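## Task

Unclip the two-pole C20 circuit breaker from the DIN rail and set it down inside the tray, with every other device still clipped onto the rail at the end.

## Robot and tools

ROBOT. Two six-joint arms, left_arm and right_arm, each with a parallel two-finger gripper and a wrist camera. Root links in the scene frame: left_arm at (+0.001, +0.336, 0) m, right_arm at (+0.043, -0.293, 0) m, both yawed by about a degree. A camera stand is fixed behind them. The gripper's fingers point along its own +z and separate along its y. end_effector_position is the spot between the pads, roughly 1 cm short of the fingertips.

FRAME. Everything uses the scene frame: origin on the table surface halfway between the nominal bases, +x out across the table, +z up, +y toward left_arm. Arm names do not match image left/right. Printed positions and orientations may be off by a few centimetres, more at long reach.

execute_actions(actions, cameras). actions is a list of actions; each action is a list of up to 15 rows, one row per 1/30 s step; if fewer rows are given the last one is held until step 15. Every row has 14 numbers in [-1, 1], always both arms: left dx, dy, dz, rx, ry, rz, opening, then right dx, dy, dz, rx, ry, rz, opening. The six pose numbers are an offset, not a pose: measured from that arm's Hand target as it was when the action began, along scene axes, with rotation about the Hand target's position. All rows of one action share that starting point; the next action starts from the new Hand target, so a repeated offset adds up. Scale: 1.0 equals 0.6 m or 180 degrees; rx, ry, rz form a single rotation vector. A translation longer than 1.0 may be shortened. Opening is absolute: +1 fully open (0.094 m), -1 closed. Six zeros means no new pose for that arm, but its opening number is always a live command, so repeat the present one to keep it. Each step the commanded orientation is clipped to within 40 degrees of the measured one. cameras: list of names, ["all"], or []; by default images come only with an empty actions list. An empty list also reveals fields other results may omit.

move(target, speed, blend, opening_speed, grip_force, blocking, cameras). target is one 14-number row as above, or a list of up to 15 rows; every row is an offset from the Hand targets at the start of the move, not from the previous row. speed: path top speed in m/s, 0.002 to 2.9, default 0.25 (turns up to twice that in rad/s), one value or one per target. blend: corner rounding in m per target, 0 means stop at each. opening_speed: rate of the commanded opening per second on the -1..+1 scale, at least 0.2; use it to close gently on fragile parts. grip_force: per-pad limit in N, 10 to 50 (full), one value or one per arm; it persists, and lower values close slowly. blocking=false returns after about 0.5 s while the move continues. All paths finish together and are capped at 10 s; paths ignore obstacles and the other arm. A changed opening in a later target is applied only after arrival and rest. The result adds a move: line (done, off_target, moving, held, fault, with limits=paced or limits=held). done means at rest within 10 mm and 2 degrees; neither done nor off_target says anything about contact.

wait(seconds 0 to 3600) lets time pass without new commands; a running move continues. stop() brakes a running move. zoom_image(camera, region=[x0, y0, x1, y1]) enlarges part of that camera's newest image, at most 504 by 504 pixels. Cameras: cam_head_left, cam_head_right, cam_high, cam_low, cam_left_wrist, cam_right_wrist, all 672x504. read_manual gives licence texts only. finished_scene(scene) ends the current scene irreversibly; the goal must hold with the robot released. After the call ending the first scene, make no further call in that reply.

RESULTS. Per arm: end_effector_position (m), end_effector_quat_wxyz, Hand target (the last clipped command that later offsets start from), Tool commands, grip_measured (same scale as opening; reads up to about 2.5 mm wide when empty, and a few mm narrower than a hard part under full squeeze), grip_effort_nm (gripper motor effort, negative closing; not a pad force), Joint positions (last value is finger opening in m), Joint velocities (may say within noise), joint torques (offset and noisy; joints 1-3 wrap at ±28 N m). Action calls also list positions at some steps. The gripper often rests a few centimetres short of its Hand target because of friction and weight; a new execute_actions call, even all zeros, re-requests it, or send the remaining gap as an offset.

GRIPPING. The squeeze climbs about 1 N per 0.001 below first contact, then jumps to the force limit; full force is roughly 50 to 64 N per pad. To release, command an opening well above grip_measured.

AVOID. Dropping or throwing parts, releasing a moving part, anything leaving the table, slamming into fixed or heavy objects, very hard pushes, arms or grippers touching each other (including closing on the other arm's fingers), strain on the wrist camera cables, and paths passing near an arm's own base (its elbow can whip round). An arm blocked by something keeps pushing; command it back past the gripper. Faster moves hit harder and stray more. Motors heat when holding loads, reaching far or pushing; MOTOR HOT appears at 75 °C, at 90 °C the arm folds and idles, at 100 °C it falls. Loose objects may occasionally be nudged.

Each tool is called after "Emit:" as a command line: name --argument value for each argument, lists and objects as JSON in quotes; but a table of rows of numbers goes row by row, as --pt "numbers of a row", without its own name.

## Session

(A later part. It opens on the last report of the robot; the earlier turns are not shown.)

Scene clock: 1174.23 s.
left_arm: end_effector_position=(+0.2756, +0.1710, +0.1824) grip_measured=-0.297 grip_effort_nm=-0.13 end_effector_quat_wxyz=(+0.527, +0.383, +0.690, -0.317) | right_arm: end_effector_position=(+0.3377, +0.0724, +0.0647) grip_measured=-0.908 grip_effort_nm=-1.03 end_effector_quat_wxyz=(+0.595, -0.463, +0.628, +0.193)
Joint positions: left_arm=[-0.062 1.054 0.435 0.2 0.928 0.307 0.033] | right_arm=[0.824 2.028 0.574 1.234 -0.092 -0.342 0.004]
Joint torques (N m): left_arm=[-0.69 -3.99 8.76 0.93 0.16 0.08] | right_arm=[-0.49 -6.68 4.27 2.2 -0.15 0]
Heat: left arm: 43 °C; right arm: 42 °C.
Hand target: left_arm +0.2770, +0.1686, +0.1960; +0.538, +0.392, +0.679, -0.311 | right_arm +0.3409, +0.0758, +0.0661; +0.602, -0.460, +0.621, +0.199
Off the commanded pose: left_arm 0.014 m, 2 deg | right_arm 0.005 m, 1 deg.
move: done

Emit:
move --pt "0 0 0 0 0 0 -0.3 0 0 0.035 0 0 0 -1" --pt "0 0 0 0 0 0 -0.3 0.0183 -0.0042 0.035 0 0 0 -1" --speed 0.03 --cameras '["cam_left_wrist"]'

Emit:
zoom_image --camera "cam_left_wrist" --region '[234, 236, 314, 308]'

Scene clock: 1207.87 s.
left_arm: end_effector_position=(+0.2756, +0.1710, +0.1824) grip_measured=-0.297 grip_effort_nm=-0.13 end_effector_quat_wxyz=(+0.527, +0.383, +0.690, -0.317) | right_arm: end_effector_position=(+0.3444, +0.0684, +0.0646) grip_measured=-0.908 grip_effort_nm=-1.03 end_effector_quat_wxyz=(+0.584, -0.468, +0.634, +0.195)
Joint positions: left_arm=[-0.062 1.054 0.435 0.2 0.928 0.307 0.033] | right_arm=[0.793 2.003 0.588 1.167 -0.129 -0.346 0.004]
Joint torques (N m): left_arm=[-0.72 -4.12 8.75 0.91 0.16 0.03] | right_arm=[-0.61 -11.55 5.27 1.75 -0.1 -0.03]
Heat: left arm: 43 °C; right arm: 43 °C.
Hand target: left_arm +0.2770, +0.1686, +0.1960; +0.538, +0.392, +0.679, -0.311 | right_arm +0.3519, +0.0734, +0.0872; +0.603, -0.460, +0.621, +0.199
Off the commanded pose: left_arm 0.014 m, 2 deg | right_arm 0.024 m, 3 deg.
move: off_target (right_arm)

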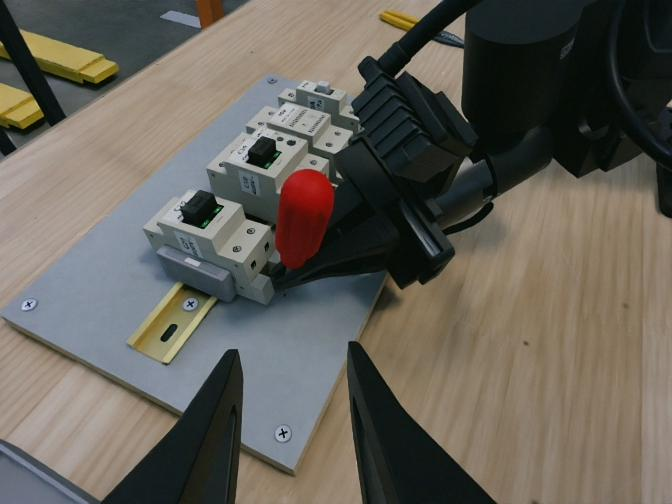

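Scaled by 6.300 from the camera's image (finer frame: 960x720).

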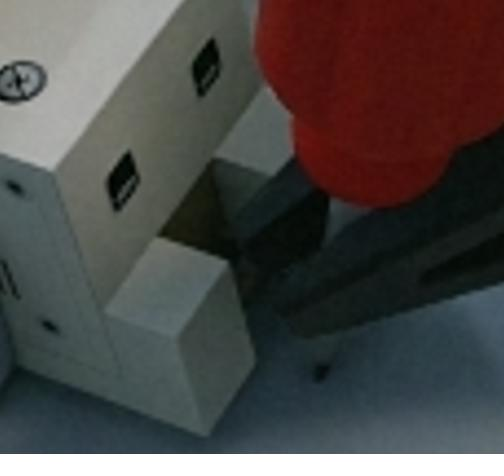

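Emit:
move --target '[0,0,0,0,0,0,-0.3,0,0,0.04,0,0,0,-1]' --speed 0.05 --cameras '[]'

Scene clock: 1280.67 s.
left_arm: end_effector_position=(+0.2756, +0.1710, +0.1824) grip_measured=-0.297 grip_effort_nm=-0.13 end_effector_quat_wxyz=(+0.527, +0.383, +0.690, -0.317) | right_arm: end_effector_position=(+0.3407, +0.0641, +0.0678) grip_measured=-0.908 grip_effort_nm=-1.03 end_effector_quat_wxyz=(+0.559, -0.477, +0.651, +0.189)
Joint positions: left_arm=[-0.062 1.054 0.435 0.2 0.928 0.307 0.033] | right_arm=[0.793 1.915 0.588 1.017 -0.129 -0.347 0.004]
Joint torques (N m): left_arm=[-0.7 -4.01 8.66 0.92 0.17 0.06] | right_arm=[-0.65 -12.81 6.42 2.07 -0.1 -0.02]
Heat: left arm: 44 °C; right arm: 40 °C.
Hand target: left_arm +0.2770, +0.1686, +0.1960; +0.538, +0.392, +0.679, -0.311 | right_arm +0.3520, +0.0732, +0.1111; +0.603, -0.460, +0.621, +0.199
Off the commanded pose: left_arm 0.014 m, 2 deg | right_arm 0.046 m, 6 deg.
move: off_target (right_arm)

Emit:
wait --seconds 0 --cameras '["cam_left_wrist"]'

Emit:
zoom_image --camera "cam_left_wrist" --region '[244, 236, 340, 308]'

Scene clock: 1292.03 s.
left_arm: end_effector_position=(+0.2756, +0.1710, +0.1824) grip_measured=-0.297 grip_effort_nm=-0.13 end_effector_quat_wxyz=(+0.527, +0.383, +0.690, -0.317) | right_arm: end_effector_position=(+0.3406, +0.0641, +0.0677) grip_measured=-0.908 grip_effort_nm=-1.03 end_effector_quat_wxyz=(+0.559, -0.477, +0.651, +0.189)
Joint positions: left_arm=[-0.062 1.054 0.435 0.2 0.928 0.307 0.033] | right_arm=[0.793 1.915 0.588 1.017 -0.129 -0.347 0.004]
Joint torques (N m): left_arm=[-0.77 -4.12 8.77 0.9 0.15 0.05] | right_arm=[-0.64 -12.81 6.42 2.08 -0.11 -0.02]
Heat: left arm: 44 °C; right arm: 40 °C.
Hand target: left_arm +0.2770, +0.1686, +0.1960; +0.538, +0.392, +0.679, -0.311 | right_arm +0.3520, +0.0732, +0.1111; +0.603, -0.460, +0.621, +0.199
Tool commands: left_gripper/opening=-0.3 right_gripper/opening=-1.0
Off the commanded pose: left_arm 0.014 m, 2 deg | right_arm 0.046 m, 6 deg.

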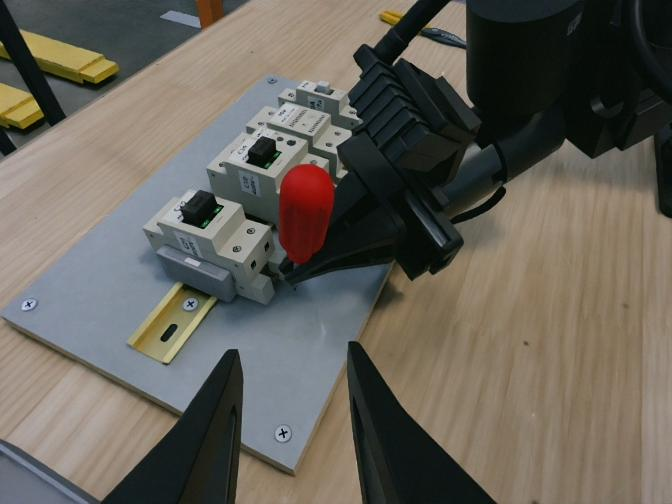

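Scaled by 5.250 from the camera's image (finer frame: 960x720).

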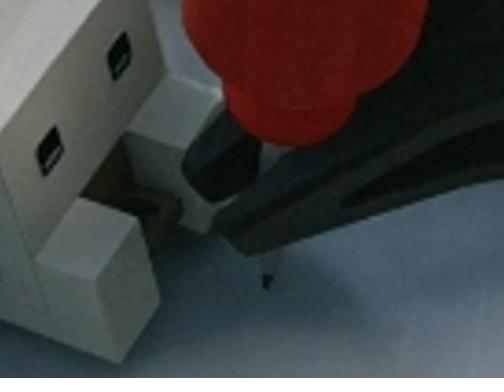

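Emit:
move --target '[0,0,0,0,0,0,-0.3,-0.015,0,0.04,0,0,0,-1]' --speed 0.05 --cameras '[]'

Scene clock: 1312.07 s.
left_arm: end_effector_position=(+0.2756, +0.1710, +0.1824) grip_measured=-0.297 grip_effort_nm=-0.13 end_effector_quat_wxyz=(+0.527, +0.383, +0.690, -0.317) | right_arm: end_effector_position=(+0.3366, +0.0623, +0.0914) grip_measured=-0.908 grip_effort_nm=-1.03 end_effector_quat_wxyz=(+0.560, -0.477, +0.651, +0.186)
Joint positions: left_arm=[-0.062 1.054 0.435 0.2 0.928 0.307 0.033] | right_arm=[0.803 1.8 0.588 0.903 -0.114 -0.347 0.004]
Joint torques (N m): left_arm=[-0.69 -4.04 8.68 0.91 0.17 0.07] | right_arm=[0.42 -12.26 6.9 2.09 -0.03 0.03]
Heat: left arm: 44 °C; right arm: 40 °C.
Hand target: left_arm +0.2770, +0.1686, +0.1960; +0.538, +0.392, +0.679, -0.311 | right_arm +0.3429, +0.0733, +0.1352; +0.603, -0.460, +0.621, +0.199
Off the commanded pose: left_arm 0.014 m, 2 deg | right_arm 0.046 m, 6 deg.
move: off_target (right_arm)

Emit:
move --pt "0 0 0 0 0 0 -0.3 0.028 0.004 0.015 0 0 0 -1" --pt "0 0 0 0 0 0 -0.3 0.028 0.004 -0.045 0 0 0 -1" --speed 0.05 --blend 0.005 --cameras '["cam_left_wrist"]'

Emit:
zoom_image --camera "cam_left_wrist" --region '[244, 236, 340, 308]'

Scene clock: 1359.17 s.
left_arm: end_effector_position=(+0.2756, +0.1710, +0.1824) grip_measured=-0.297 grip_effort_nm=-0.13 end_effector_quat_wxyz=(+0.527, +0.383, +0.690, -0.317) | right_arm: end_effector_position=(+0.3557, +0.0707, +0.0999) grip_measured=-0.908 grip_effort_nm=-1.03 end_effector_quat_wxyz=(+0.587, -0.464, +0.635, +0.192)
Joint positions: left_arm=[-0.062 1.054 0.435 0.2 0.928 0.307 0.033] | right_arm=[0.777 1.873 0.642 0.989 -0.135 -0.348 0.004]
Joint torques (N m): left_arm=[-0.83 -4 8.64 0.91 0.13 0.05] | right_arm=[-0.35 -6.9 5.14 2.34 -0.18 -0.04]
Heat: left arm: 45 °C; right arm: 41 °C.
Hand target: left_arm +0.2770, +0.1686, +0.1960; +0.538, +0.392, +0.679, -0.311 | right_arm +0.3596, +0.0757, +0.1080; +0.602, -0.460, +0.621, +0.199
Off the commanded pose: left_arm 0.014 m, 2 deg | right_arm 0.010 m, 3 deg.
move: off_target (right_arm)

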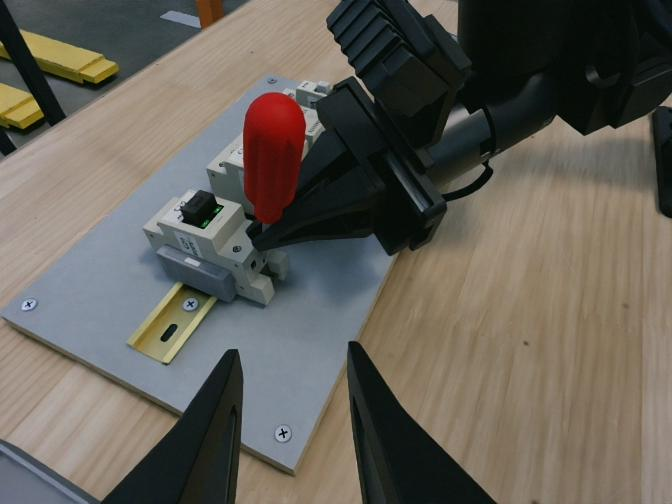

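Scaled by 5.250 from the camera's image (finer frame: 960x720).

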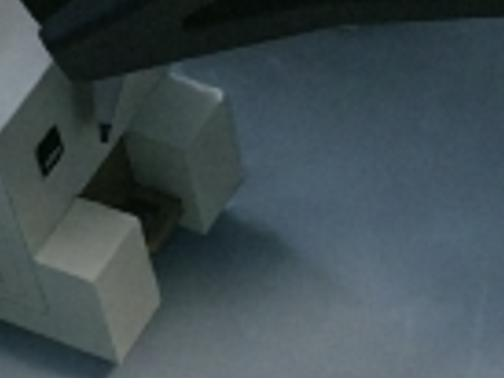

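Emit:
move --target '[0,0,0,0,0,0,-0.3,0.002,-0.015,-0.02,0,0,0,-1]' --speed 0.05 --cameras '[]'

Scene clock: 1387.07 s.
left_arm: end_effector_position=(+0.2756, +0.1710, +0.1824) grip_measured=-0.297 grip_effort_nm=-0.13 end_effector_quat_wxyz=(+0.527, +0.383, +0.690, -0.317) | right_arm: end_effector_position=(+0.3581, +0.0689, +0.0956) grip_measured=-0.908 grip_effort_nm=-1.03 end_effector_quat_wxyz=(+0.592, -0.464, +0.628, +0.199)
Joint positions: left_arm=[-0.062 1.054 0.435 0.2 0.928 0.307 0.033] | right_arm=[0.758 1.909 0.634 1.05 -0.168 -0.351 0.004]
Joint torques (N m): left_arm=[-0.76 -4.1 8.66 0.92 0.14 0.04] | right_arm=[-0.79 -6.97 3.26 2.4 -0.06 -0.05]
Heat: left arm: 45 °C; right arm: 43 °C.
Hand target: left_arm +0.2770, +0.1686, +0.1960; +0.538, +0.392, +0.679, -0.311 | right_arm +0.3609, +0.0666, +0.0961; +0.602, -0.460, +0.621, +0.199
Off the commanded pose: left_arm 0.014 m, 2 deg | right_arm 0.003 m, 1 deg.
move: done

Emit:
move --target '[0,0,0,0,0,0,-0.3,-0.008,-0.012,-0.012,0,0,0,-1]' --speed 0.05 --cameras '["cam_left_wrist"]'

Emit:
zoom_image --camera "cam_left_wrist" --region '[244, 236, 340, 308]'

Scene clock: 1396.93 s.
left_arm: end_effector_position=(+0.2756, +0.1710, +0.1824) grip_measured=-0.297 grip_effort_nm=-0.13 end_effector_quat_wxyz=(+0.527, +0.383, +0.690, -0.317) | right_arm: end_effector_position=(+0.3562, +0.0612, +0.0913) grip_measured=-0.908 grip_effort_nm=-1.03 end_effector_quat_wxyz=(+0.598, -0.461, +0.626, +0.197)
Joint positions: left_arm=[-0.062 1.054 0.435 0.2 0.928 0.307 0.033] | right_arm=[0.749 1.921 0.598 1.11 -0.17 -0.354 0.004]
Joint torques (N m): left_arm=[-0.83 -4.16 8.66 0.92 0.15 0.04] | right_arm=[-0.49 -6.78 2.91 2.3 -0.11 -0.02]
Heat: left arm: 45 °C; right arm: 43 °C.
Hand target: left_arm +0.2770, +0.1686, +0.1960; +0.538, +0.392, +0.679, -0.311 | right_arm +0.3561, +0.0595, +0.0890; +0.603, -0.460, +0.621, +0.199
Off the commanded pose: left_arm 0.014 m, 2 deg | right_arm 0.003 m, 1 deg.
move: done

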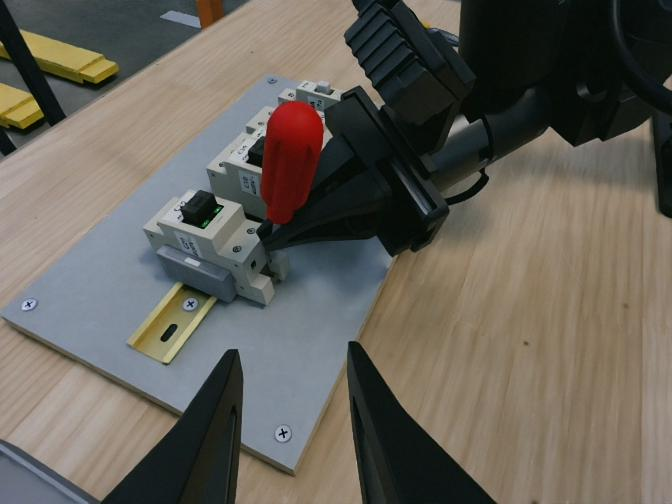

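Scaled by 5.250 from the camera's image (finer frame: 960x720).

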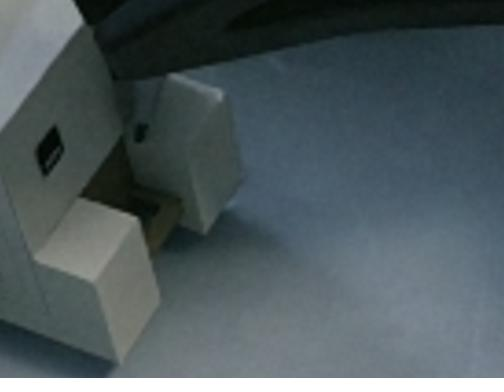

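Emit:
move --target '[0,0,0,0,0,0,-0.3,0.0045,0,-0.0233,0,0,0,-1]' --speed 0.04 --cameras '["cam_left_wrist"]'

Emit:
zoom_image --camera "cam_left_wrist" --region '[244, 236, 340, 308]'

Scene clock: 1416.60 s.
left_arm: end_effector_position=(+0.2756, +0.1710, +0.1824) grip_measured=-0.297 grip_effort_nm=-0.13 end_effector_quat_wxyz=(+0.527, +0.383, +0.690, -0.317) | right_arm: end_effector_position=(+0.3565, +0.0627, +0.0793) grip_measured=-0.908 grip_effort_nm=-1.03 end_effector_quat_wxyz=(+0.600, -0.463, +0.621, +0.200)
Joint positions: left_arm=[-0.062 1.054 0.435 0.2 0.928 0.307 0.033] | right_arm=[0.747 1.988 0.598 1.185 -0.182 -0.356 0.004]
Joint torques (N m): left_arm=[-0.83 -4.12 8.77 0.93 0.16 0.05] | right_arm=[-0.8 -6.75 2.91 2.21 -0.06 -0.03]
Heat: left arm: 45 °C; right arm: 41 °C.
Hand target: left_arm +0.2770, +0.1686, +0.1960; +0.538, +0.392, +0.679, -0.311 | right_arm +0.3588, +0.0595, +0.0749; +0.603, -0.460, +0.621, +0.199
Off the commanded pose: left_arm 0.014 m, 2 deg | right_arm 0.006 m, 1 deg.
move: done

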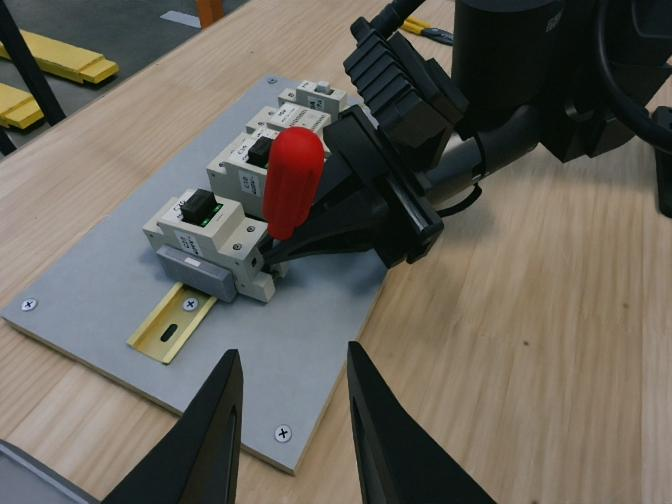

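Scaled by 5.250 from the camera's image (finer frame: 960x720).

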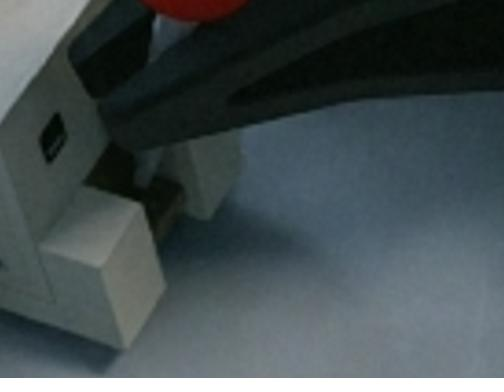

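Emit:
move --target '[0,0,0,0,0,0,-0.3,0,0,-0.015,0,0,0,-1]' --speed 0.03 --cameras '["cam_left_wrist"]'

Emit:
zoom_image --camera "cam_left_wrist" --region '[244, 236, 340, 308]'

Scene clock: 1458.97 s.
left_arm: end_effector_position=(+0.2756, +0.1710, +0.1824) grip_measured=-0.297 grip_effort_nm=-0.13 end_effector_quat_wxyz=(+0.527, +0.383, +0.690, -0.317) | right_arm: end_effector_position=(+0.3561, +0.0648, +0.0776) grip_measured=-0.908 grip_effort_nm=-1.03 end_effector_quat_wxyz=(+0.608, -0.462, +0.612, +0.205)
Joint positions: left_arm=[-0.062 1.054 0.435 0.2 0.928 0.307 0.033] | right_arm=[0.747 2.025 0.598 1.246 -0.192 -0.356 0.004]
Joint torques (N m): left_arm=[-0.83 -4.15 8.68 0.92 0.17 0.07] | right_arm=[-0.79 -6.49 2.69 2.03 0.06 -0.02]
Heat: left arm: 45 °C; right arm: 42 °C.
Hand target: left_arm +0.2770, +0.1686, +0.1960; +0.538, +0.392, +0.679, -0.311 | right_arm +0.3588, +0.0595, +0.0660; +0.603, -0.460, +0.621, +0.199
Off the commanded pose: left_arm 0.014 m, 2 deg | right_arm 0.013 m, 1 deg.
move: off_target (right_arm)

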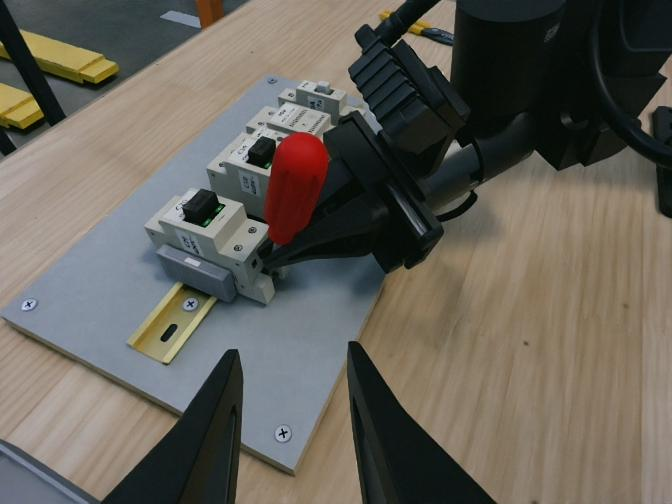

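Scaled by 5.250 from the camera's image (finer frame: 960x720).

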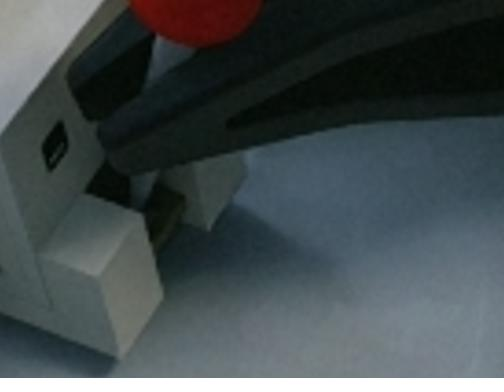

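Emit:
move --target '[0,0,0,0,0,0,-0.3,-0.008,-0.008,0.003,0,0,0,-1]' --speed 0.02 --cameras '[]'

Scene clock: 1500.57 s.
left_arm: end_effector_position=(+0.2756, +0.1710, +0.1824) grip_measured=-0.297 grip_effort_nm=-0.13 end_effector_quat_wxyz=(+0.527, +0.383, +0.690, -0.317) | right_arm: end_effector_position=(+0.3541, +0.0619, +0.0777) grip_measured=-0.908 grip_effort_nm=-1.04 end_effector_quat_wxyz=(+0.611, -0.461, +0.610, +0.204)
Joint positions: left_arm=[-0.062 1.054 0.435 0.2 0.928 0.307 0.033] | right_arm=[0.745 2.025 0.582 1.269 -0.191 -0.358 0.004]
Joint torques (N m): left_arm=[-0.79 -4.04 8.73 0.9 0.17 0.08] | right_arm=[-0.72 -7.9 1.77 1.89 0.07 0]
Heat: left arm: 45 °C; right arm: 39 °C.
Hand target: left_arm +0.2770, +0.1686, +0.1960; +0.538, +0.392, +0.679, -0.311 | right_arm +0.3540, +0.0546, +0.0676; +0.602, -0.460, +0.621, +0.199
Off the commanded pose: left_arm 0.014 m, 2 deg | right_arm 0.012 m, 2 deg.
move: off_target (right_arm)

Emit:
move --target '[0,0,0,0,0,0,-0.3,0.002,0,-0.008,0,0,0,-1]' --speed 0.02 --cameras '["cam_left_wrist"]'

Emit:
zoom_image --camera "cam_left_wrist" --region '[244, 246, 308, 294]'

Scene clock: 1510.47 s.
left_arm: end_effector_position=(+0.2756, +0.1710, +0.1824) grip_measured=-0.297 grip_effort_nm=-0.13 end_effector_quat_wxyz=(+0.527, +0.383, +0.690, -0.317) | right_arm: end_effector_position=(+0.3547, +0.0617, +0.0780) grip_measured=-0.908 grip_effort_nm=-1.03 end_effector_quat_wxyz=(+0.613, -0.460, +0.609, +0.204)
Joint positions: left_arm=[-0.062 1.054 0.435 0.2 0.928 0.307 0.033] | right_arm=[0.744 2.029 0.582 1.278 -0.191 -0.358 0.004]
Joint torques (N m): left_arm=[-0.75 -4.08 8.66 0.9 0.18 0.03] | right_arm=[-0.87 -6.45 1.92 2 0.02 -0.01]
Heat: left arm: 46 °C; right arm: 39 °C.
Hand target: left_arm +0.2770, +0.1686, +0.1960; +0.538, +0.392, +0.679, -0.311 | right_arm +0.3551, +0.0547, +0.0629; +0.602, -0.460, +0.621, +0.199
Off the commanded pose: left_arm 0.014 m, 2 deg | right_arm 0.017 m, 2 deg.
move: off_target (right_arm)

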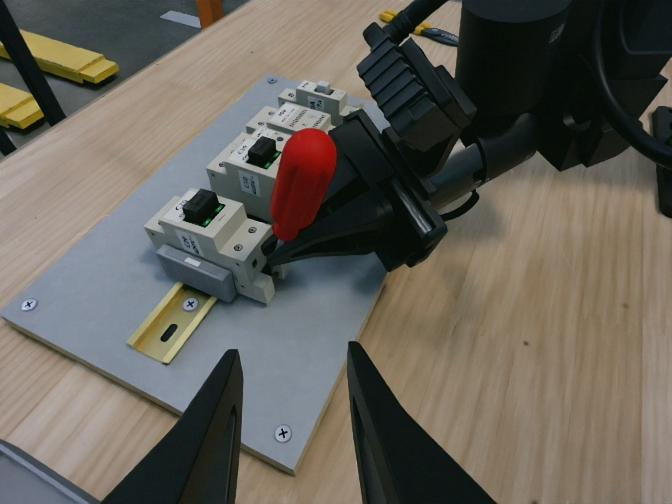

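Scaled by 7.875 from the camera's image (finer frame: 960x720).

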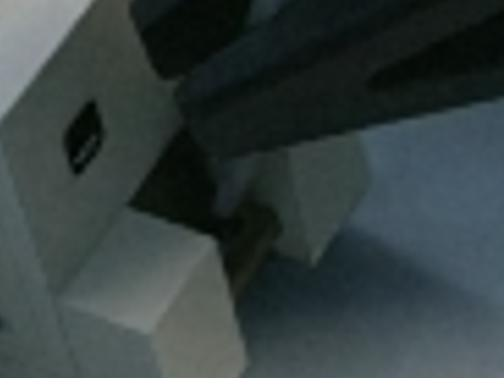

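Emit:
move --target '[0,0,0,0,0,0,-0.3,-0.008,0.002,0,0,0,0,-1]' --speed 0.01 --cameras '[]'

Scene clock: 1529.87 s.
left_arm: end_effector_position=(+0.2756, +0.1710, +0.1824) grip_measured=-0.297 grip_effort_nm=-0.13 end_effector_quat_wxyz=(+0.527, +0.383, +0.690, -0.317) | right_arm: end_effector_position=(+0.3532, +0.0609, +0.0783) grip_measured=-0.908 grip_effort_nm=-1.03 end_effector_quat_wxyz=(+0.615, -0.459, +0.608, +0.204)
Joint positions: left_arm=[-0.062 1.054 0.435 0.2 0.928 0.307 0.033] | right_arm=[0.747 2.029 0.574 1.291 -0.187 -0.358 0.004]
Joint torques (N m): left_arm=[-0.72 -3.99 8.66 0.91 0.18 0.06] | right_arm=[0.1 -6.67 1.69 1.95 0.11 0.01]
Heat: left arm: 46 °C; right arm: 41 °C.
Hand target: left_arm +0.2770, +0.1686, +0.1960; +0.538, +0.392, +0.679, -0.311 | right_arm +0.3503, +0.0559, +0.0630; +0.603, -0.460, +0.621, +0.199
Off the commanded pose: left_arm 0.014 m, 2 deg | right_arm 0.016 m, 2 deg.
move: off_target (right_arm)

Emit:
move --target '[0,0,0,0,0,0,-0.3,0.0,0.012,-0.005,0,0,0,-1]' --speed 0.01 --cameras '["cam_left_wrist"]'

Emit:
zoom_image --camera "cam_left_wrist" --region '[252, 256, 292, 286]'

Scene clock: 1543.43 s.
left_arm: end_effector_position=(+0.2756, +0.1710, +0.1824) grip_measured=-0.297 grip_effort_nm=-0.13 end_effector_quat_wxyz=(+0.527, +0.383, +0.690, -0.317) | right_arm: end_effector_position=(+0.3526, +0.0624, +0.0773) grip_measured=-0.908 grip_effort_nm=-1.03 end_effector_quat_wxyz=(+0.620, -0.455, +0.608, +0.198)
Joint positions: left_arm=[-0.062 1.054 0.435 0.2 0.928 0.307 0.033] | right_arm=[0.761 2.043 0.574 1.313 -0.159 -0.358 0.004]
Joint torques (N m): left_arm=[-0.83 -4.05 8.64 0.88 0.16 0.08] | right_arm=[0.38 -6.13 3.15 1.77 0.01 0.05]
Heat: left arm: 46 °C; right arm: 40 °C.
Hand target: left_arm +0.2770, +0.1686, +0.1960; +0.538, +0.392, +0.679, -0.311 | right_arm +0.3505, +0.0631, +0.0600; +0.603, -0.460, +0.621, +0.199
Off the commanded pose: left_arm 0.014 m, 2 deg | right_arm 0.017 m, 3 deg.
move: off_target (right_arm)

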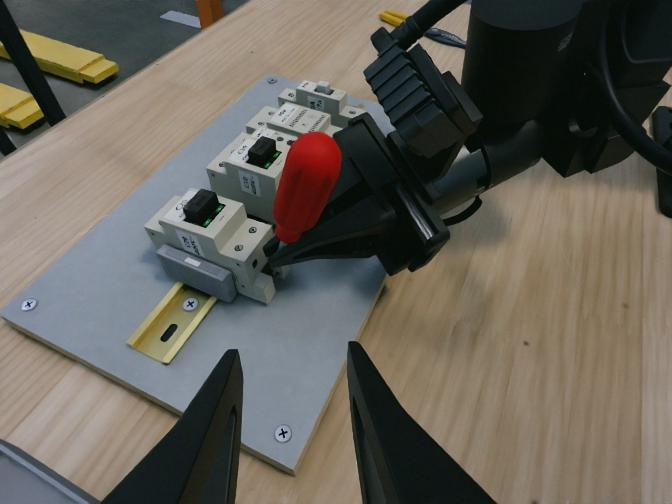

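Scaled by 12.600 from the camera's image (finer frame: 960x720).

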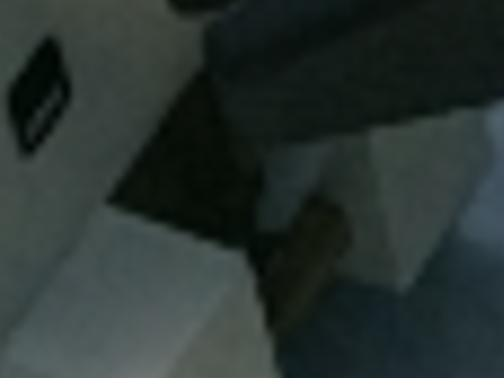

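Emit:
move --target '[0,0,0,0,0,0,-0.3,0.0,0.0,-0.015,0,0,0,-1]' --speed 0.02 --cameras '[]'

Scene clock: 1563.93 s.
left_arm: end_effector_position=(+0.2756, +0.1710, +0.1824) grip_measured=-0.297 grip_effort_nm=-0.13 end_effector_quat_wxyz=(+0.527, +0.383, +0.690, -0.317) | right_arm: end_effector_position=(+0.3531, +0.0629, +0.0763) grip_measured=-0.908 grip_effort_nm=-1.03 end_effector_quat_wxyz=(+0.629, -0.451, +0.600, +0.200)
Joint positions: left_arm=[-0.062 1.054 0.435 0.2 0.928 0.307 0.033] | right_arm=[0.761 2.08 0.574 1.376 -0.159 -0.358 0.004]
Joint torques (N m): left_arm=[-0.84 -4.03 8.75 0.9 0.15 0.07] | right_arm=[0.39 -5.72 2.93 1.57 0.02 0.05]
Heat: left arm: 46 °C; right arm: 38 °C.
Hand target: left_arm +0.2770, +0.1686, +0.1960; +0.538, +0.392, +0.679, -0.311 | right_arm +0.3505, +0.0630, +0.0510; +0.603, -0.460, +0.621, +0.199
Off the commanded pose: left_arm 0.014 m, 2 deg | right_arm 0.025 m, 4 deg.
move: off_target (right_arm)

Emit:
move --target '[0,0,0,0,0,0,-0.3,-0.02,0.0,0.0,0,0,0,-1]' --speed 0.02 --cameras '["cam_left_wrist"]'

Emit:
zoom_image --camera "cam_left_wrist" --region '[244, 246, 308, 294]'

Scene clock: 1582.93 s.
left_arm: end_effector_position=(+0.2756, +0.1710, +0.1824) grip_measured=-0.297 grip_effort_nm=-0.13 end_effector_quat_wxyz=(+0.527, +0.383, +0.690, -0.317) | right_arm: end_effector_position=(+0.3497, +0.0653, +0.0745) grip_measured=-0.908 grip_effort_nm=-1.03 end_effector_quat_wxyz=(+0.630, -0.448, +0.605, +0.192)
Joint positions: left_arm=[-0.062 1.054 0.435 0.2 0.928 0.307 0.033] | right_arm=[0.786 2.081 0.57 1.376 -0.116 -0.358 0.004]
Joint torques (N m): left_arm=[-0.88 -4.14 8.75 0.91 0.2 0.07] | right_arm=[0.75 -6.5 0.87 1.79 -0.14 0.11]
Heat: left arm: 46 °C; right arm: 38 °C.
Hand target: left_arm +0.2770, +0.1686, +0.1960; +0.538, +0.392, +0.679, -0.311 | right_arm +0.3385, +0.0630, +0.0510; +0.603, -0.460, +0.621, +0.199
Off the commanded pose: left_arm 0.014 m, 2 deg | right_arm 0.026 m, 4 deg.
move: off_target (right_arm)

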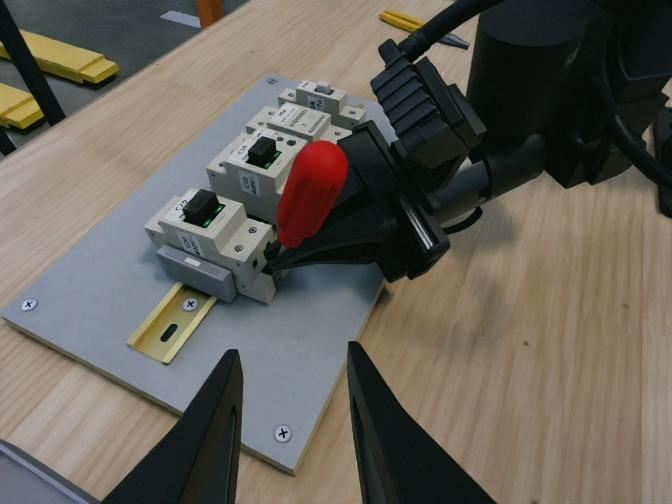

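Scaled by 7.875 from the camera's image (finer frame: 960x720).

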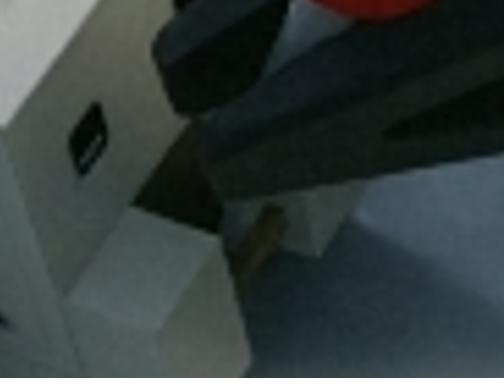

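Emit:
move --target '[0,0,0,0,0,0,-0.3,-0.025,-0.005,-0.004,0,0,0,-1]' --speed 0.02 --cameras '[]'

Scene clock: 1598.47 s.
left_arm: end_effector_position=(+0.2756, +0.1710, +0.1824) grip_measured=-0.297 grip_effort_nm=-0.13 end_effector_quat_wxyz=(+0.527, +0.383, +0.690, -0.317) | right_arm: end_effector_position=(+0.3433, +0.0571, +0.0708) grip_measured=-0.908 grip_effort_nm=-1.03 end_effector_quat_wxyz=(+0.633, -0.439, +0.613, +0.176)
Joint positions: left_arm=[-0.062 1.054 0.435 0.2 0.928 0.307 0.033] | right_arm=[0.808 2.081 0.525 1.419 -0.054 -0.358 0.004]
Joint torques (N m): left_arm=[-0.81 -4.08 8.64 0.91 0.17 0.06] | right_arm=[1.59 -6.5 0.32 1.84 -0.5 0.17]
Heat: left arm: 46 °C; right arm: 38 °C.
Hand target: left_arm +0.2770, +0.1686, +0.1960; +0.538, +0.392, +0.679, -0.311 | right_arm +0.3235, +0.0601, +0.0486; +0.603, -0.460, +0.621, +0.199
Off the commanded pose: left_arm 0.014 m, 2 deg | right_arm 0.030 m, 5 deg.
move: off_target (right_arm)

Emit:
move --target '[0,0,0,0,0,0,-0.3,-0.012,0.004,0,0,0,0,-1]' --speed 0.02 --cameras '["cam_left_wrist"]'

Emit:
zoom_image --camera "cam_left_wrist" --region '[244, 246, 308, 294]'

Scene clock: 1609.90 s.
left_arm: end_effector_position=(+0.2756, +0.1710, +0.1824) grip_measured=-0.297 grip_effort_nm=-0.13 end_effector_quat_wxyz=(+0.527, +0.383, +0.690, -0.317) | right_arm: end_effector_position=(+0.3409, +0.0561, +0.0695) grip_measured=-0.908 grip_effort_nm=-1.03 end_effector_quat_wxyz=(+0.635, -0.434, +0.618, +0.166)
Joint positions: left_arm=[-0.062 1.054 0.435 0.2 0.928 0.307 0.033] | right_arm=[0.827 2.081 0.515 1.426 -0.011 -0.358 0.004]
Joint torques (N m): left_arm=[-0.81 -4 8.68 0.88 0.19 0.05] | right_arm=[2.11 -6.72 0.1 1.85 -0.68 0.22]
Heat: left arm: 46 °C; right arm: 38 °C.
Hand target: left_arm +0.2770, +0.1686, +0.1960; +0.538, +0.392, +0.679, -0.311 | right_arm +0.3162, +0.0625, +0.0486; +0.603, -0.460, +0.621, +0.199
Off the commanded pose: left_arm 0.014 m, 2 deg | right_arm 0.033 m, 6 deg.
move: off_target (right_arm)

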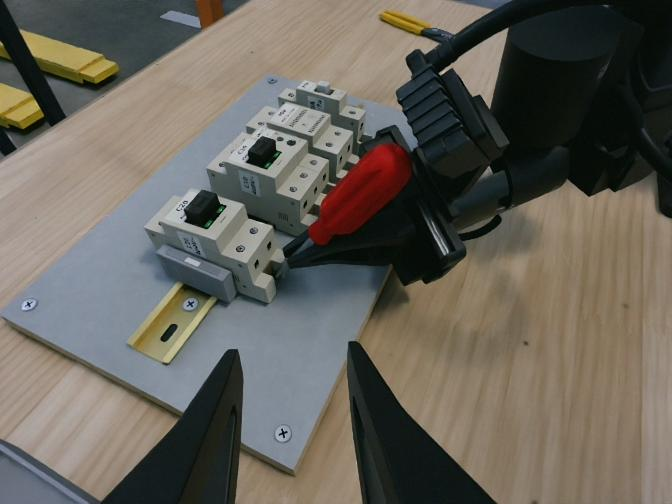

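Scaled by 7.875 from the camera's image (finer frame: 960x720).

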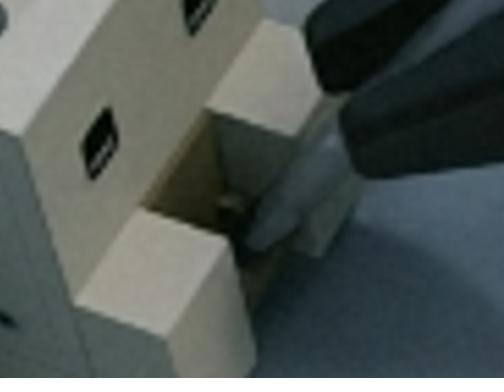

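Emit:
move --target '[0,0,0,0,0,0,-0.3,-0.01,-0.01,0.13,0,0,0,-1]' --speed 0.05 --cameras '["cam_left_wrist"]'

Emit:
zoom_image --camera "cam_left_wrist" --region '[140, 176, 332, 320]'

Scene clock: 1632.00 s.
left_arm: end_effector_position=(+0.2756, +0.1710, +0.1824) grip_measured=-0.297 grip_effort_nm=-0.13 end_effector_quat_wxyz=(+0.527, +0.383, +0.690, -0.317) | right_arm: end_effector_position=(+0.3112, +0.0506, +0.0964) grip_measured=-0.908 grip_effort_nm=-1.03 end_effector_quat_wxyz=(+0.575, -0.472, +0.643, +0.182)
Joint positions: left_arm=[-0.062 1.054 0.435 0.2 0.928 0.307 0.033] | right_arm=[0.852 1.729 0.473 0.979 -0.055 -0.342 0.004]
Joint torques (N m): left_arm=[-0.79 -4.1 8.75 0.9 0.15 0.05] | right_arm=[0.43 -11.04 4.6 2.09 -0.14 0.07]
Heat: left arm: 46 °C; right arm: 38 °C.
Hand target: left_arm +0.2770, +0.1686, +0.1960; +0.538, +0.392, +0.679, -0.311 | right_arm +0.3102, +0.0565, +0.1265; +0.602, -0.460, +0.621, +0.199
Off the commanded pose: left_arm 0.014 m, 2 deg | right_arm 0.031 m, 5 deg.
move: off_target (right_arm)

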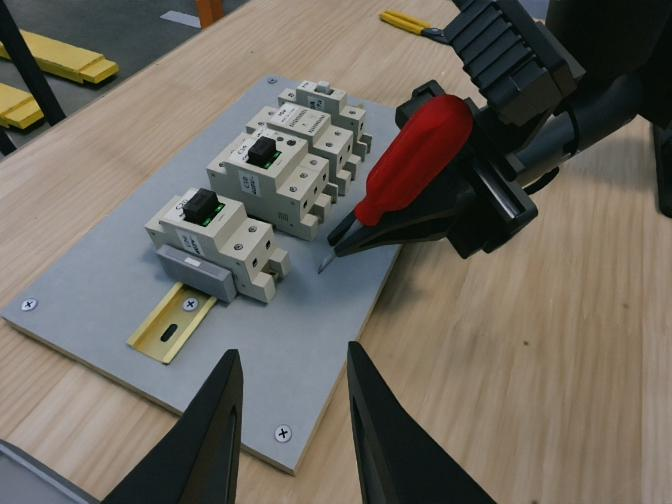

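Scaled by 2.625 from the camera's image (finer frame: 960x720).

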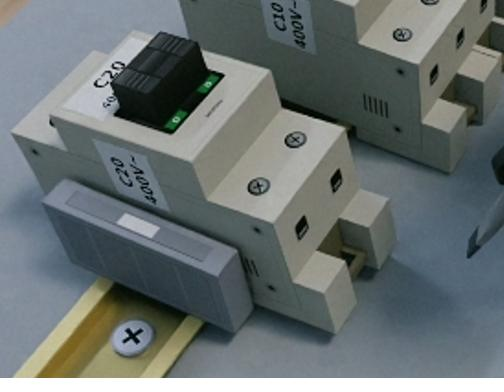

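Emit:
zoom_image --camera "cam_left_wrist" --region '[224, 236, 320, 308]'

Scaled by 5.250 from the camera's image (finer frame: 960x720).

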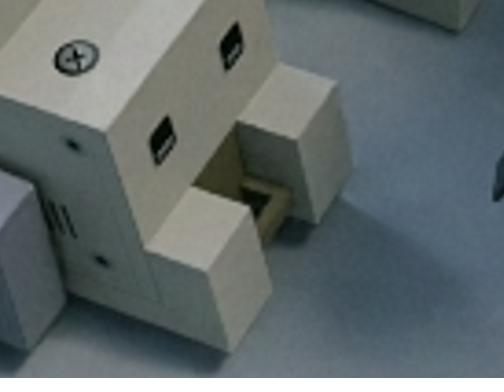

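Emit:
move --pt "0 0 0 0 0 0 -0.3 -0.029 -0.011 0.106 0 0 0 -1" --pt "0 0 0 0 0 0 -0.3 -0.067 -0.5775 0.0725 -0.0794 0.5765 -0.1408 -1" --speed 0.16 --blend 0.02 --cameras '[]'

Scene clock: 1700.10 s.
left_arm: end_effector_position=(+0.2756, +0.1710, +0.1824) grip_measured=-0.297 grip_effort_nm=-0.13 end_effector_quat_wxyz=(+0.527, +0.383, +0.690, -0.317) | right_arm: end_effector_position=(+0.2633, -0.2877, +0.1562) grip_measured=-0.908 grip_effort_nm=-1.03 end_effector_quat_wxyz=(-0.024, -0.028, +0.970, +0.241)
Joint positions: left_arm=[-0.062 1.054 0.435 0.2 0.928 0.307 0.033] | right_arm=[-0.365 1.527 1.292 -1.569 -0.434 -0.444 0.004]
Joint torques (N m): left_arm=[-0.81 -4.1 8.69 0.91 0.14 0.06] | right_arm=[-0.44 -6.9 7.84 -0.19 -0.34 -0.03]
Heat: left arm: 47 °C; right arm: 38 °C.
Hand target: left_arm +0.2770, +0.1686, +0.1960; +0.538, +0.392, +0.679, -0.311 | right_arm +0.2700, -0.2901, +0.1699; -0.140, -0.063, +0.943, +0.294
Off the commanded pose: left_arm 0.014 m, 2 deg | right_arm 0.015 m, 15 deg.
joint sent to its limit (right arm) — joint 4 (wrist pitch), lower limit. The joint targets are off in orientation, not in position.
move: off_target (right_arm)

Emit:
move --pt "0 0 0 0 0 0 -0.3 0 0 -0.183 0 0 0 -1" --pt "0 0 0 0 0 0 -0.3 0 0 -0.238 0 0 0 -1" --speed '[0.1,0.02]' --blend 0.005 --cameras '["cam_right_wrist"]'

Scene clock: 1713.90 s.
left_arm: end_effector_position=(+0.2756, +0.1710, +0.1824) grip_measured=-0.297 grip_effort_nm=-0.13 end_effector_quat_wxyz=(+0.527, +0.383, +0.690, -0.317) | right_arm: end_effector_position=(+0.2720, -0.2941, +0.0324) grip_measured=-0.908 grip_effort_nm=-1.03 end_effector_quat_wxyz=(-0.134, -0.057, +0.947, +0.286)
Joint positions: left_arm=[-0.062 1.054 0.435 0.2 0.928 0.307 0.033] | right_arm=[-0.365 1.932 1.162 -1.306 -0.415 -0.564 0.004]
Joint torques (N m): left_arm=[-0.8 -4.04 8.57 0.89 0.16 0.05] | right_arm=[0.55 -6.78 2.8 -0.49 -0.3 -0.14]
Heat: left arm: 47 °C; right arm: 36 °C.
Hand target: left_arm +0.2770, +0.1686, +0.1960; +0.538, +0.392, +0.679, -0.311 | right_arm +0.2700, -0.2901, +0.0271; -0.140, -0.063, +0.943, +0.294
Off the commanded pose: left_arm 0.014 m, 2 deg | right_arm 0.007 m, 1 deg.
move: done

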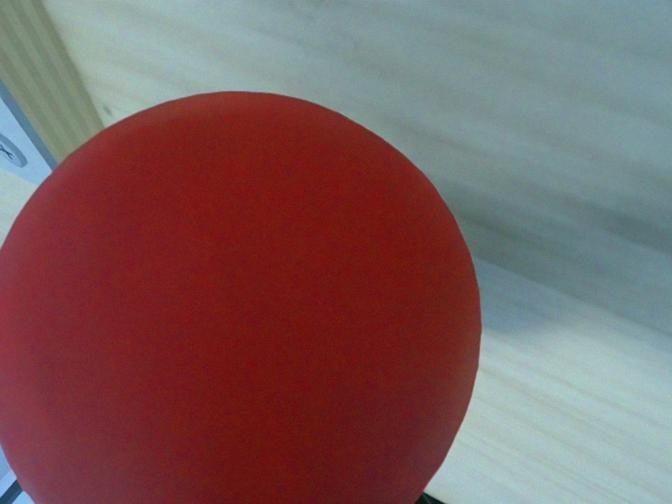

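Emit:
move --target '[0,0,0,0,0,0,-0.3,0,0,-0.035,0,0,0,-1]' --speed 0.02 --cameras '[]'

Scene clock: 1725.73 s.
left_arm: end_effector_position=(+0.2756, +0.1710, +0.1824) grip_measured=-0.297 grip_effort_nm=-0.13 end_effector_quat_wxyz=(+0.527, +0.383, +0.690, -0.317) | right_arm: end_effector_position=(+0.2711, -0.2937, +0.0165) grip_measured=-0.908 grip_effort_nm=-1.03 end_effector_quat_wxyz=(-0.137, -0.056, +0.946, +0.287)
Joint positions: left_arm=[-0.062 1.054 0.435 0.2 0.928 0.307 0.033] | right_arm=[-0.365 1.967 1.135 -1.251 -0.415 -0.564 0.004]
Joint torques (N m): left_arm=[-0.75 -4.07 8.65 0.9 0.15 0.07] | right_arm=[0.57 -6.17 2.21 -0.27 -0.31 -0.14]
Heat: left arm: 47 °C; right arm: 35 °C.
Hand target: left_arm +0.2770, +0.1686, +0.1960; +0.538, +0.392, +0.679, -0.311 | right_arm +0.2700, -0.2900, +0.0062; -0.140, -0.063, +0.943, +0.294
Off the commanded pose: left_arm 0.014 m, 2 deg | right_arm 0.011 m, 1 deg.
move: off_target (right_arm)

Emit:
wait --seconds 0 --cameras '["cam_right_wrist"]'

Scene clock: 1731.63 s.
left_arm: end_effector_position=(+0.2756, +0.1710, +0.1824) grip_measured=-0.297 grip_effort_nm=-0.13 end_effector_quat_wxyz=(+0.527, +0.383, +0.690, -0.317) | right_arm: end_effector_position=(+0.2711, -0.2937, +0.0165) grip_measured=-0.908 grip_effort_nm=-1.03 end_effector_quat_wxyz=(-0.137, -0.056, +0.946, +0.287)
Joint positions: left_arm=[-0.062 1.054 0.435 0.2 0.928 0.307 0.033] | right_arm=[-0.365 1.967 1.135 -1.251 -0.415 -0.564 0.004]
Joint torques (N m): left_arm=[-0.83 -4.03 8.54 0.91 0.16 0.07] | right_arm=[0.57 -6.19 2.19 -0.27 -0.3 -0.14]
Heat: left arm: 47 °C; right arm: 34 °C.
Hand target: left_arm +0.2770, +0.1686, +0.1960; +0.538, +0.392, +0.679, -0.311 | right_arm +0.2700, -0.2900, +0.0062; -0.140, -0.063, +0.943, +0.294
Tool commands: left_gripper/opening=-0.3 right_gripper/opening=-1.0
Off the commanded pose: left_arm 0.014 m, 2 deg | right_arm 0.011 m, 1 deg.

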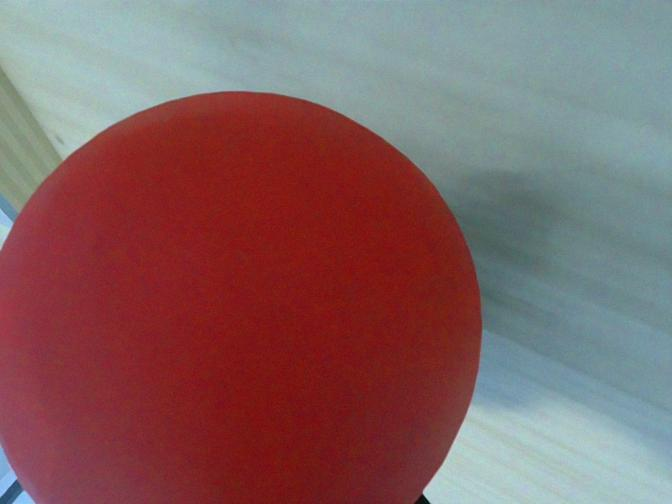

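Emit:
move --pt "0 0 0 0 0 0 -0.3 0 0 -0.002 -0.0012 0.0368 0.0248 -1" --pt "0 0 0 0 0 0 -0.3 0 0 -0.002 -0.0012 0.0368 0.0248 -0.6" --speed 0.03 --opening_speed 0.2 --cameras '[]'

Emit:
move --pt "0 0 0 0 0 0 -0.3 0 0 0 0 0 0 0.1" --pt "0 0 0 0 0 0 -0.3 0 0 0.24 0 0 0 0.1" --speed 0.1 --opening_speed 0.4 --cameras '["cam_right_wrist"]'

Scene clock: 1784.30 s.
left_arm: end_effector_position=(+0.2756, +0.1710, +0.1824) grip_measured=-0.297 grip_effort_nm=-0.13 end_effector_quat_wxyz=(+0.527, +0.383, +0.690, -0.317) | right_arm: end_effector_position=(+0.2668, -0.2838, +0.0201) grip_measured=-0.604 grip_effort_nm=0.14 end_effector_quat_wxyz=(-0.202, -0.066, +0.927, +0.308)
Joint positions: left_arm=[-0.062 1.054 0.435 0.2 0.928 0.307 0.033] | right_arm=[-0.324 2.071 1.228 -1.379 -0.412 -0.577 0.019]
Joint torques (N m): left_arm=[-0.81 -4.23 8.73 0.9 0.17 0.04] | right_arm=[0.58 -6.19 3.89 -0.4 0.28 -0.11]
Heat: left arm: 47 °C; right arm: 32 °C.
Hand target: left_arm +0.2770, +0.1686, +0.1960; +0.538, +0.392, +0.679, -0.311 | right_arm +0.2699, -0.2900, +0.0049; -0.206, -0.082, +0.931, +0.290
Off the commanded pose: left_arm 0.014 m, 2 deg | right_arm 0.017 m, 3 deg.
move: off_target (right_arm); target 2's new opening was sent with right_arm's hand 0.012 m and 2 deg from that target

Scene clock: 1788.63 s.
left_arm: end_effector_position=(+0.2756, +0.1710, +0.1824) grip_measured=-0.297 grip_effort_nm=-0.13 end_effector_quat_wxyz=(+0.527, +0.383, +0.690, -0.317) | right_arm: end_effector_position=(+0.2645, -0.2896, +0.1320) grip_measured=+0.098 grip_effort_nm=0.10 end_effector_quat_wxyz=(-0.086, -0.051, +0.967, +0.235)
Joint positions: left_arm=[-0.062 1.054 0.435 0.2 0.928 0.307 0.033] | right_arm=[-0.328 1.647 1.304 -1.571 -0.379 -0.47 0.052]
Joint torques (N m): left_arm=[-0.8 -4.1 8.69 0.92 0.18 0.06] | right_arm=[-0.49 -10.25 6.58 -0.38 -0.39 -0.03]
Heat: left arm: 47 °C; right arm: 32 °C.
Hand target: left_arm +0.2770, +0.1686, +0.1960; +0.538, +0.392, +0.679, -0.311 | right_arm +0.2700, -0.2900, +0.1489; -0.205, -0.083, +0.931, +0.290
Off the commanded pose: left_arm 0.014 m, 2 deg | right_arm 0.018 m, 16 deg.
joint sent to its limit (right arm) — joint 4 (wrist pitch), lower limit. The joint targets are off in orientation, not in position.
move: off_target (right_arm)

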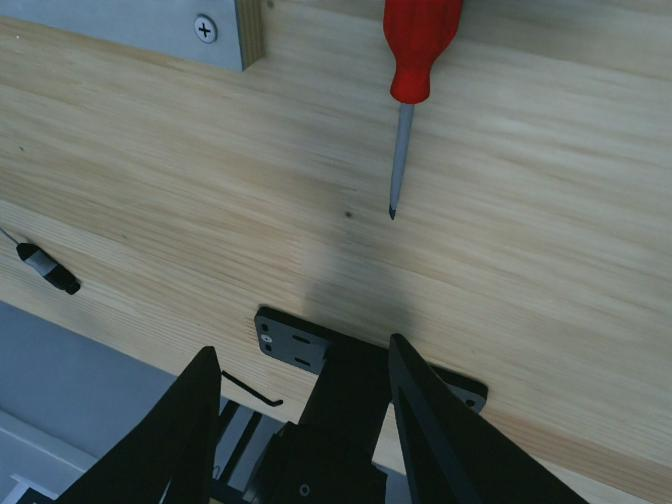

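Emit:
move --pt "-0.064 0.36 0.09 0 0 0.347 -0.3 0.033 0.2 0.085 0.05 -0.1644 0.17 0.4" --pt "-0.128 0.719 0.123 0 0 0.694 -0.3 0.1917 0.6033 0.077 0.1017 -0.3288 0.3399 0.4" --speed 0.2 --blend 0.05 --cameras '["cam_right_wrist"]'

Scene clock: 1831.00 s.
left_arm: end_effector_position=(+0.2008, +0.5940, +0.2510) grip_measured=-0.297 grip_effort_nm=-0.13 end_effector_quat_wxyz=(+0.507, -0.413, +0.682, +0.326) | right_arm: end_effector_position=(+0.3823, +0.0666, +0.1968) grip_measured=+0.398 grip_effort_nm=0.10 end_effector_quat_wxyz=(-0.157, +0.672, -0.694, -0.203)
Joint positions: left_arm=[0.697 0.827 0.619 -0.095 -0.416 -0.099 0.033] | right_arm=[0.626 2.27 2.437 -1.449 -0.439 -0.817 0.066]
Joint torques (N m): left_arm=[0.69 -0.95 9.43 1.48 -0.15 -0.1] | right_arm=[0.17 -10.28 7.84 0.76 -0.33 -0.09]
Heat: left arm: 47 °C; right arm: 32 °C.
Hand target: left_arm +0.2001, +0.6000, +0.2699; +0.525, -0.421, +0.661, +0.333 | right_arm +0.3850, +0.0720, +0.1952; -0.159, +0.676, -0.689, -0.207
Off the commanded pose: left_arm 0.020 m, 3 deg | right_arm 0.006 m, 1 deg.
move: off_target (left_arm)

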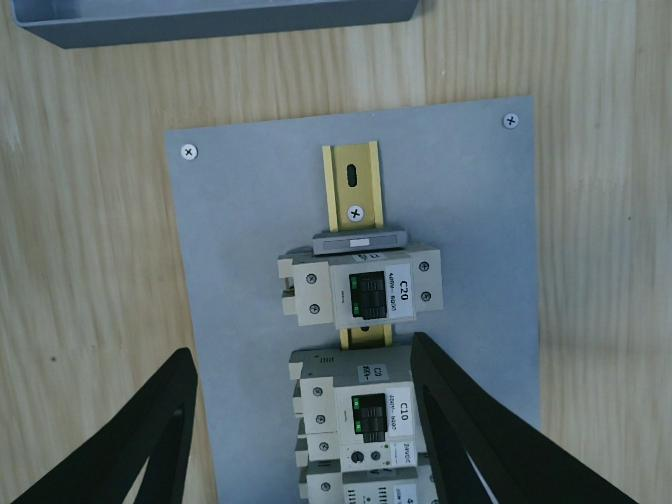

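Emit:
move --pt "0 0 0 0 0 0 -0.3 0.045 0.005 -0.05 0 0 0 0.4" --pt "0 0 0 0 0 0 -0.3 0.045 0.005 -0.155 0 0 0 0.4" --speed 0.1 --blend 0.01 --cameras '["cam_right_wrist"]'

Scene clock: 1879.47 s.
left_arm: end_effector_position=(+0.2009, +0.5940, +0.2509) grip_measured=-0.297 grip_effort_nm=-0.13 end_effector_quat_wxyz=(+0.507, -0.413, +0.682, +0.326) | right_arm: end_effector_position=(+0.4113, +0.0719, +0.0889) grip_measured=+0.398 grip_effort_nm=0.10 end_effector_quat_wxyz=(-0.139, +0.675, -0.696, -0.202)
Joint positions: left_arm=[0.697 0.827 0.619 -0.094 -0.416 -0.099 0.033] | right_arm=[0.6 2.349 2.145 -1.129 -0.439 -0.857 0.066]
Joint torques (N m): left_arm=[0.79 -0.92 9.5 1.45 -0.16 -0.11] | right_arm=[-0.18 -15.79 4.16 0.93 -0.43 -0.04]
Heat: left arm: 46 °C; right arm: 32 °C.
Hand target: left_arm +0.2002, +0.6001, +0.2698; +0.524, -0.421, +0.661, +0.333 | right_arm +0.4121, +0.0749, +0.1021; -0.159, +0.676, -0.689, -0.207
Off the commanded pose: left_arm 0.020 m, 3 deg | right_arm 0.014 m, 2 deg.
move: off_target (right_arm)

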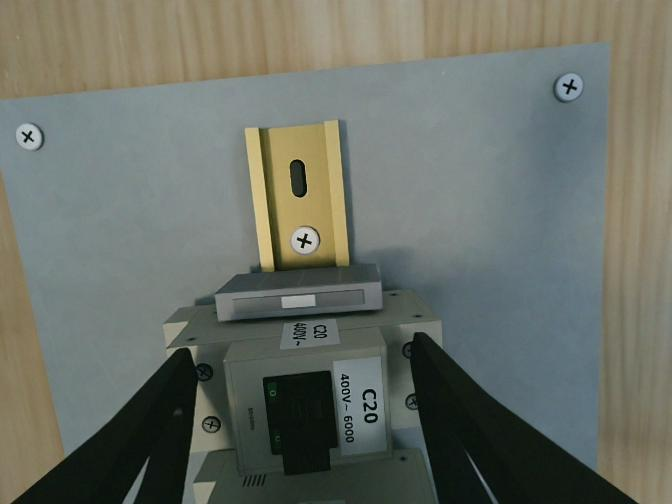

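Emit:
move --pt "0 0 0 0 0 0 -0.3 -0.003 -0.013 -0.008 0 0 0 0.4" --pt "0 0 0 0 0 0 -0.3 -0.003 -0.013 -0.008 0 0 0 -0.12" --speed 0.05 --opening_speed 0.2 --grip_force '[50,40]' --cameras '[]'

Scene clock: 1900.90 s.
left_arm: end_effector_position=(+0.2009, +0.5941, +0.2510) grip_measured=-0.297 grip_effort_nm=-0.13 end_effector_quat_wxyz=(+0.508, -0.413, +0.682, +0.326) | right_arm: end_effector_position=(+0.4125, +0.0725, +0.0863) grip_measured=-0.048 grip_effort_nm=-0.85 end_effector_quat_wxyz=(-0.153, +0.675, -0.690, -0.213)
Joint positions: left_arm=[0.697 0.827 0.619 -0.094 -0.416 -0.099 0.033] | right_arm=[0.59 2.329 2.087 -1.07 -0.468 -0.867 0.045]
Joint torques (N m): left_arm=[0.77 -0.99 9.46 1.44 -0.14 -0.1] | right_arm=[-0.29 -16.51 3.32 0.73 -0.15 -0.05]
Heat: left arm: 46 °C; right arm: 36 °C.
Hand target: left_arm +0.2002, +0.6001, +0.2698; +0.525, -0.421, +0.661, +0.333 | right_arm +0.4103, +0.0671, +0.0973; -0.159, +0.676, -0.689, -0.207
Off the commanded pose: left_arm 0.020 m, 3 deg | right_arm 0.012 m, 1 deg.
grip_force (N): 50, 40
move: off_target (right_arm); target 2's new opening was sent with right_arm's hand 0.012 m and 1 deg from that target

Emit:
move --pt "0 0 0 0 0 0 -0.3 0.02 0 0.003 0 0.0444 0 -0.12" --pt "0 0 0 0 0 0 -0.3 0.04 0 0.012 0 0.0889 0 -0.12" --speed 0.03 --cameras '["cam_right_wrist"]'

Scene clock: 1916.87 s.
left_arm: end_effector_position=(+0.2009, +0.5941, +0.2510) grip_measured=-0.297 grip_effort_nm=-0.13 end_effector_quat_wxyz=(+0.508, -0.413, +0.682, +0.326) | right_arm: end_effector_position=(+0.4297, +0.0593, +0.0914) grip_measured=-0.049 grip_effort_nm=-0.85 end_effector_quat_wxyz=(+0.081, -0.634, +0.719, +0.273)
Joint positions: left_arm=[0.697 0.827 0.619 -0.094 -0.416 -0.099 0.033] | right_arm=[0.518 2.692 2.771 -1.577 -0.574 -0.876 0.045]
Joint torques (N m): left_arm=[0.8 -1.06 9.33 1.46 -0.15 -0.09] | right_arm=[-0.59 -13.78 8.92 0.42 -0.91 0.01]
Heat: left arm: 47 °C; right arm: 40 °C.
Hand target: left_arm +0.2002, +0.6001, +0.2698; +0.525, -0.421, +0.661, +0.333 | right_arm +0.4342, +0.0671, +0.1045; +0.061, -0.640, +0.705, +0.299
Off the commanded pose: left_arm 0.020 m, 3 deg | right_arm 0.016 m, 4 deg.
joint sent to its limit (right arm) — joint 4 (wrist pitch), lower limit. The joint targets are off in orientation, not in position.
grip_force (N): 50, 40
move: off_target (right_arm)

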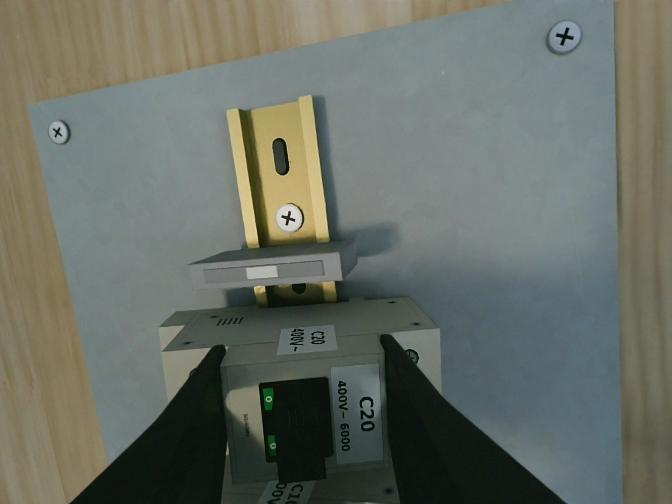

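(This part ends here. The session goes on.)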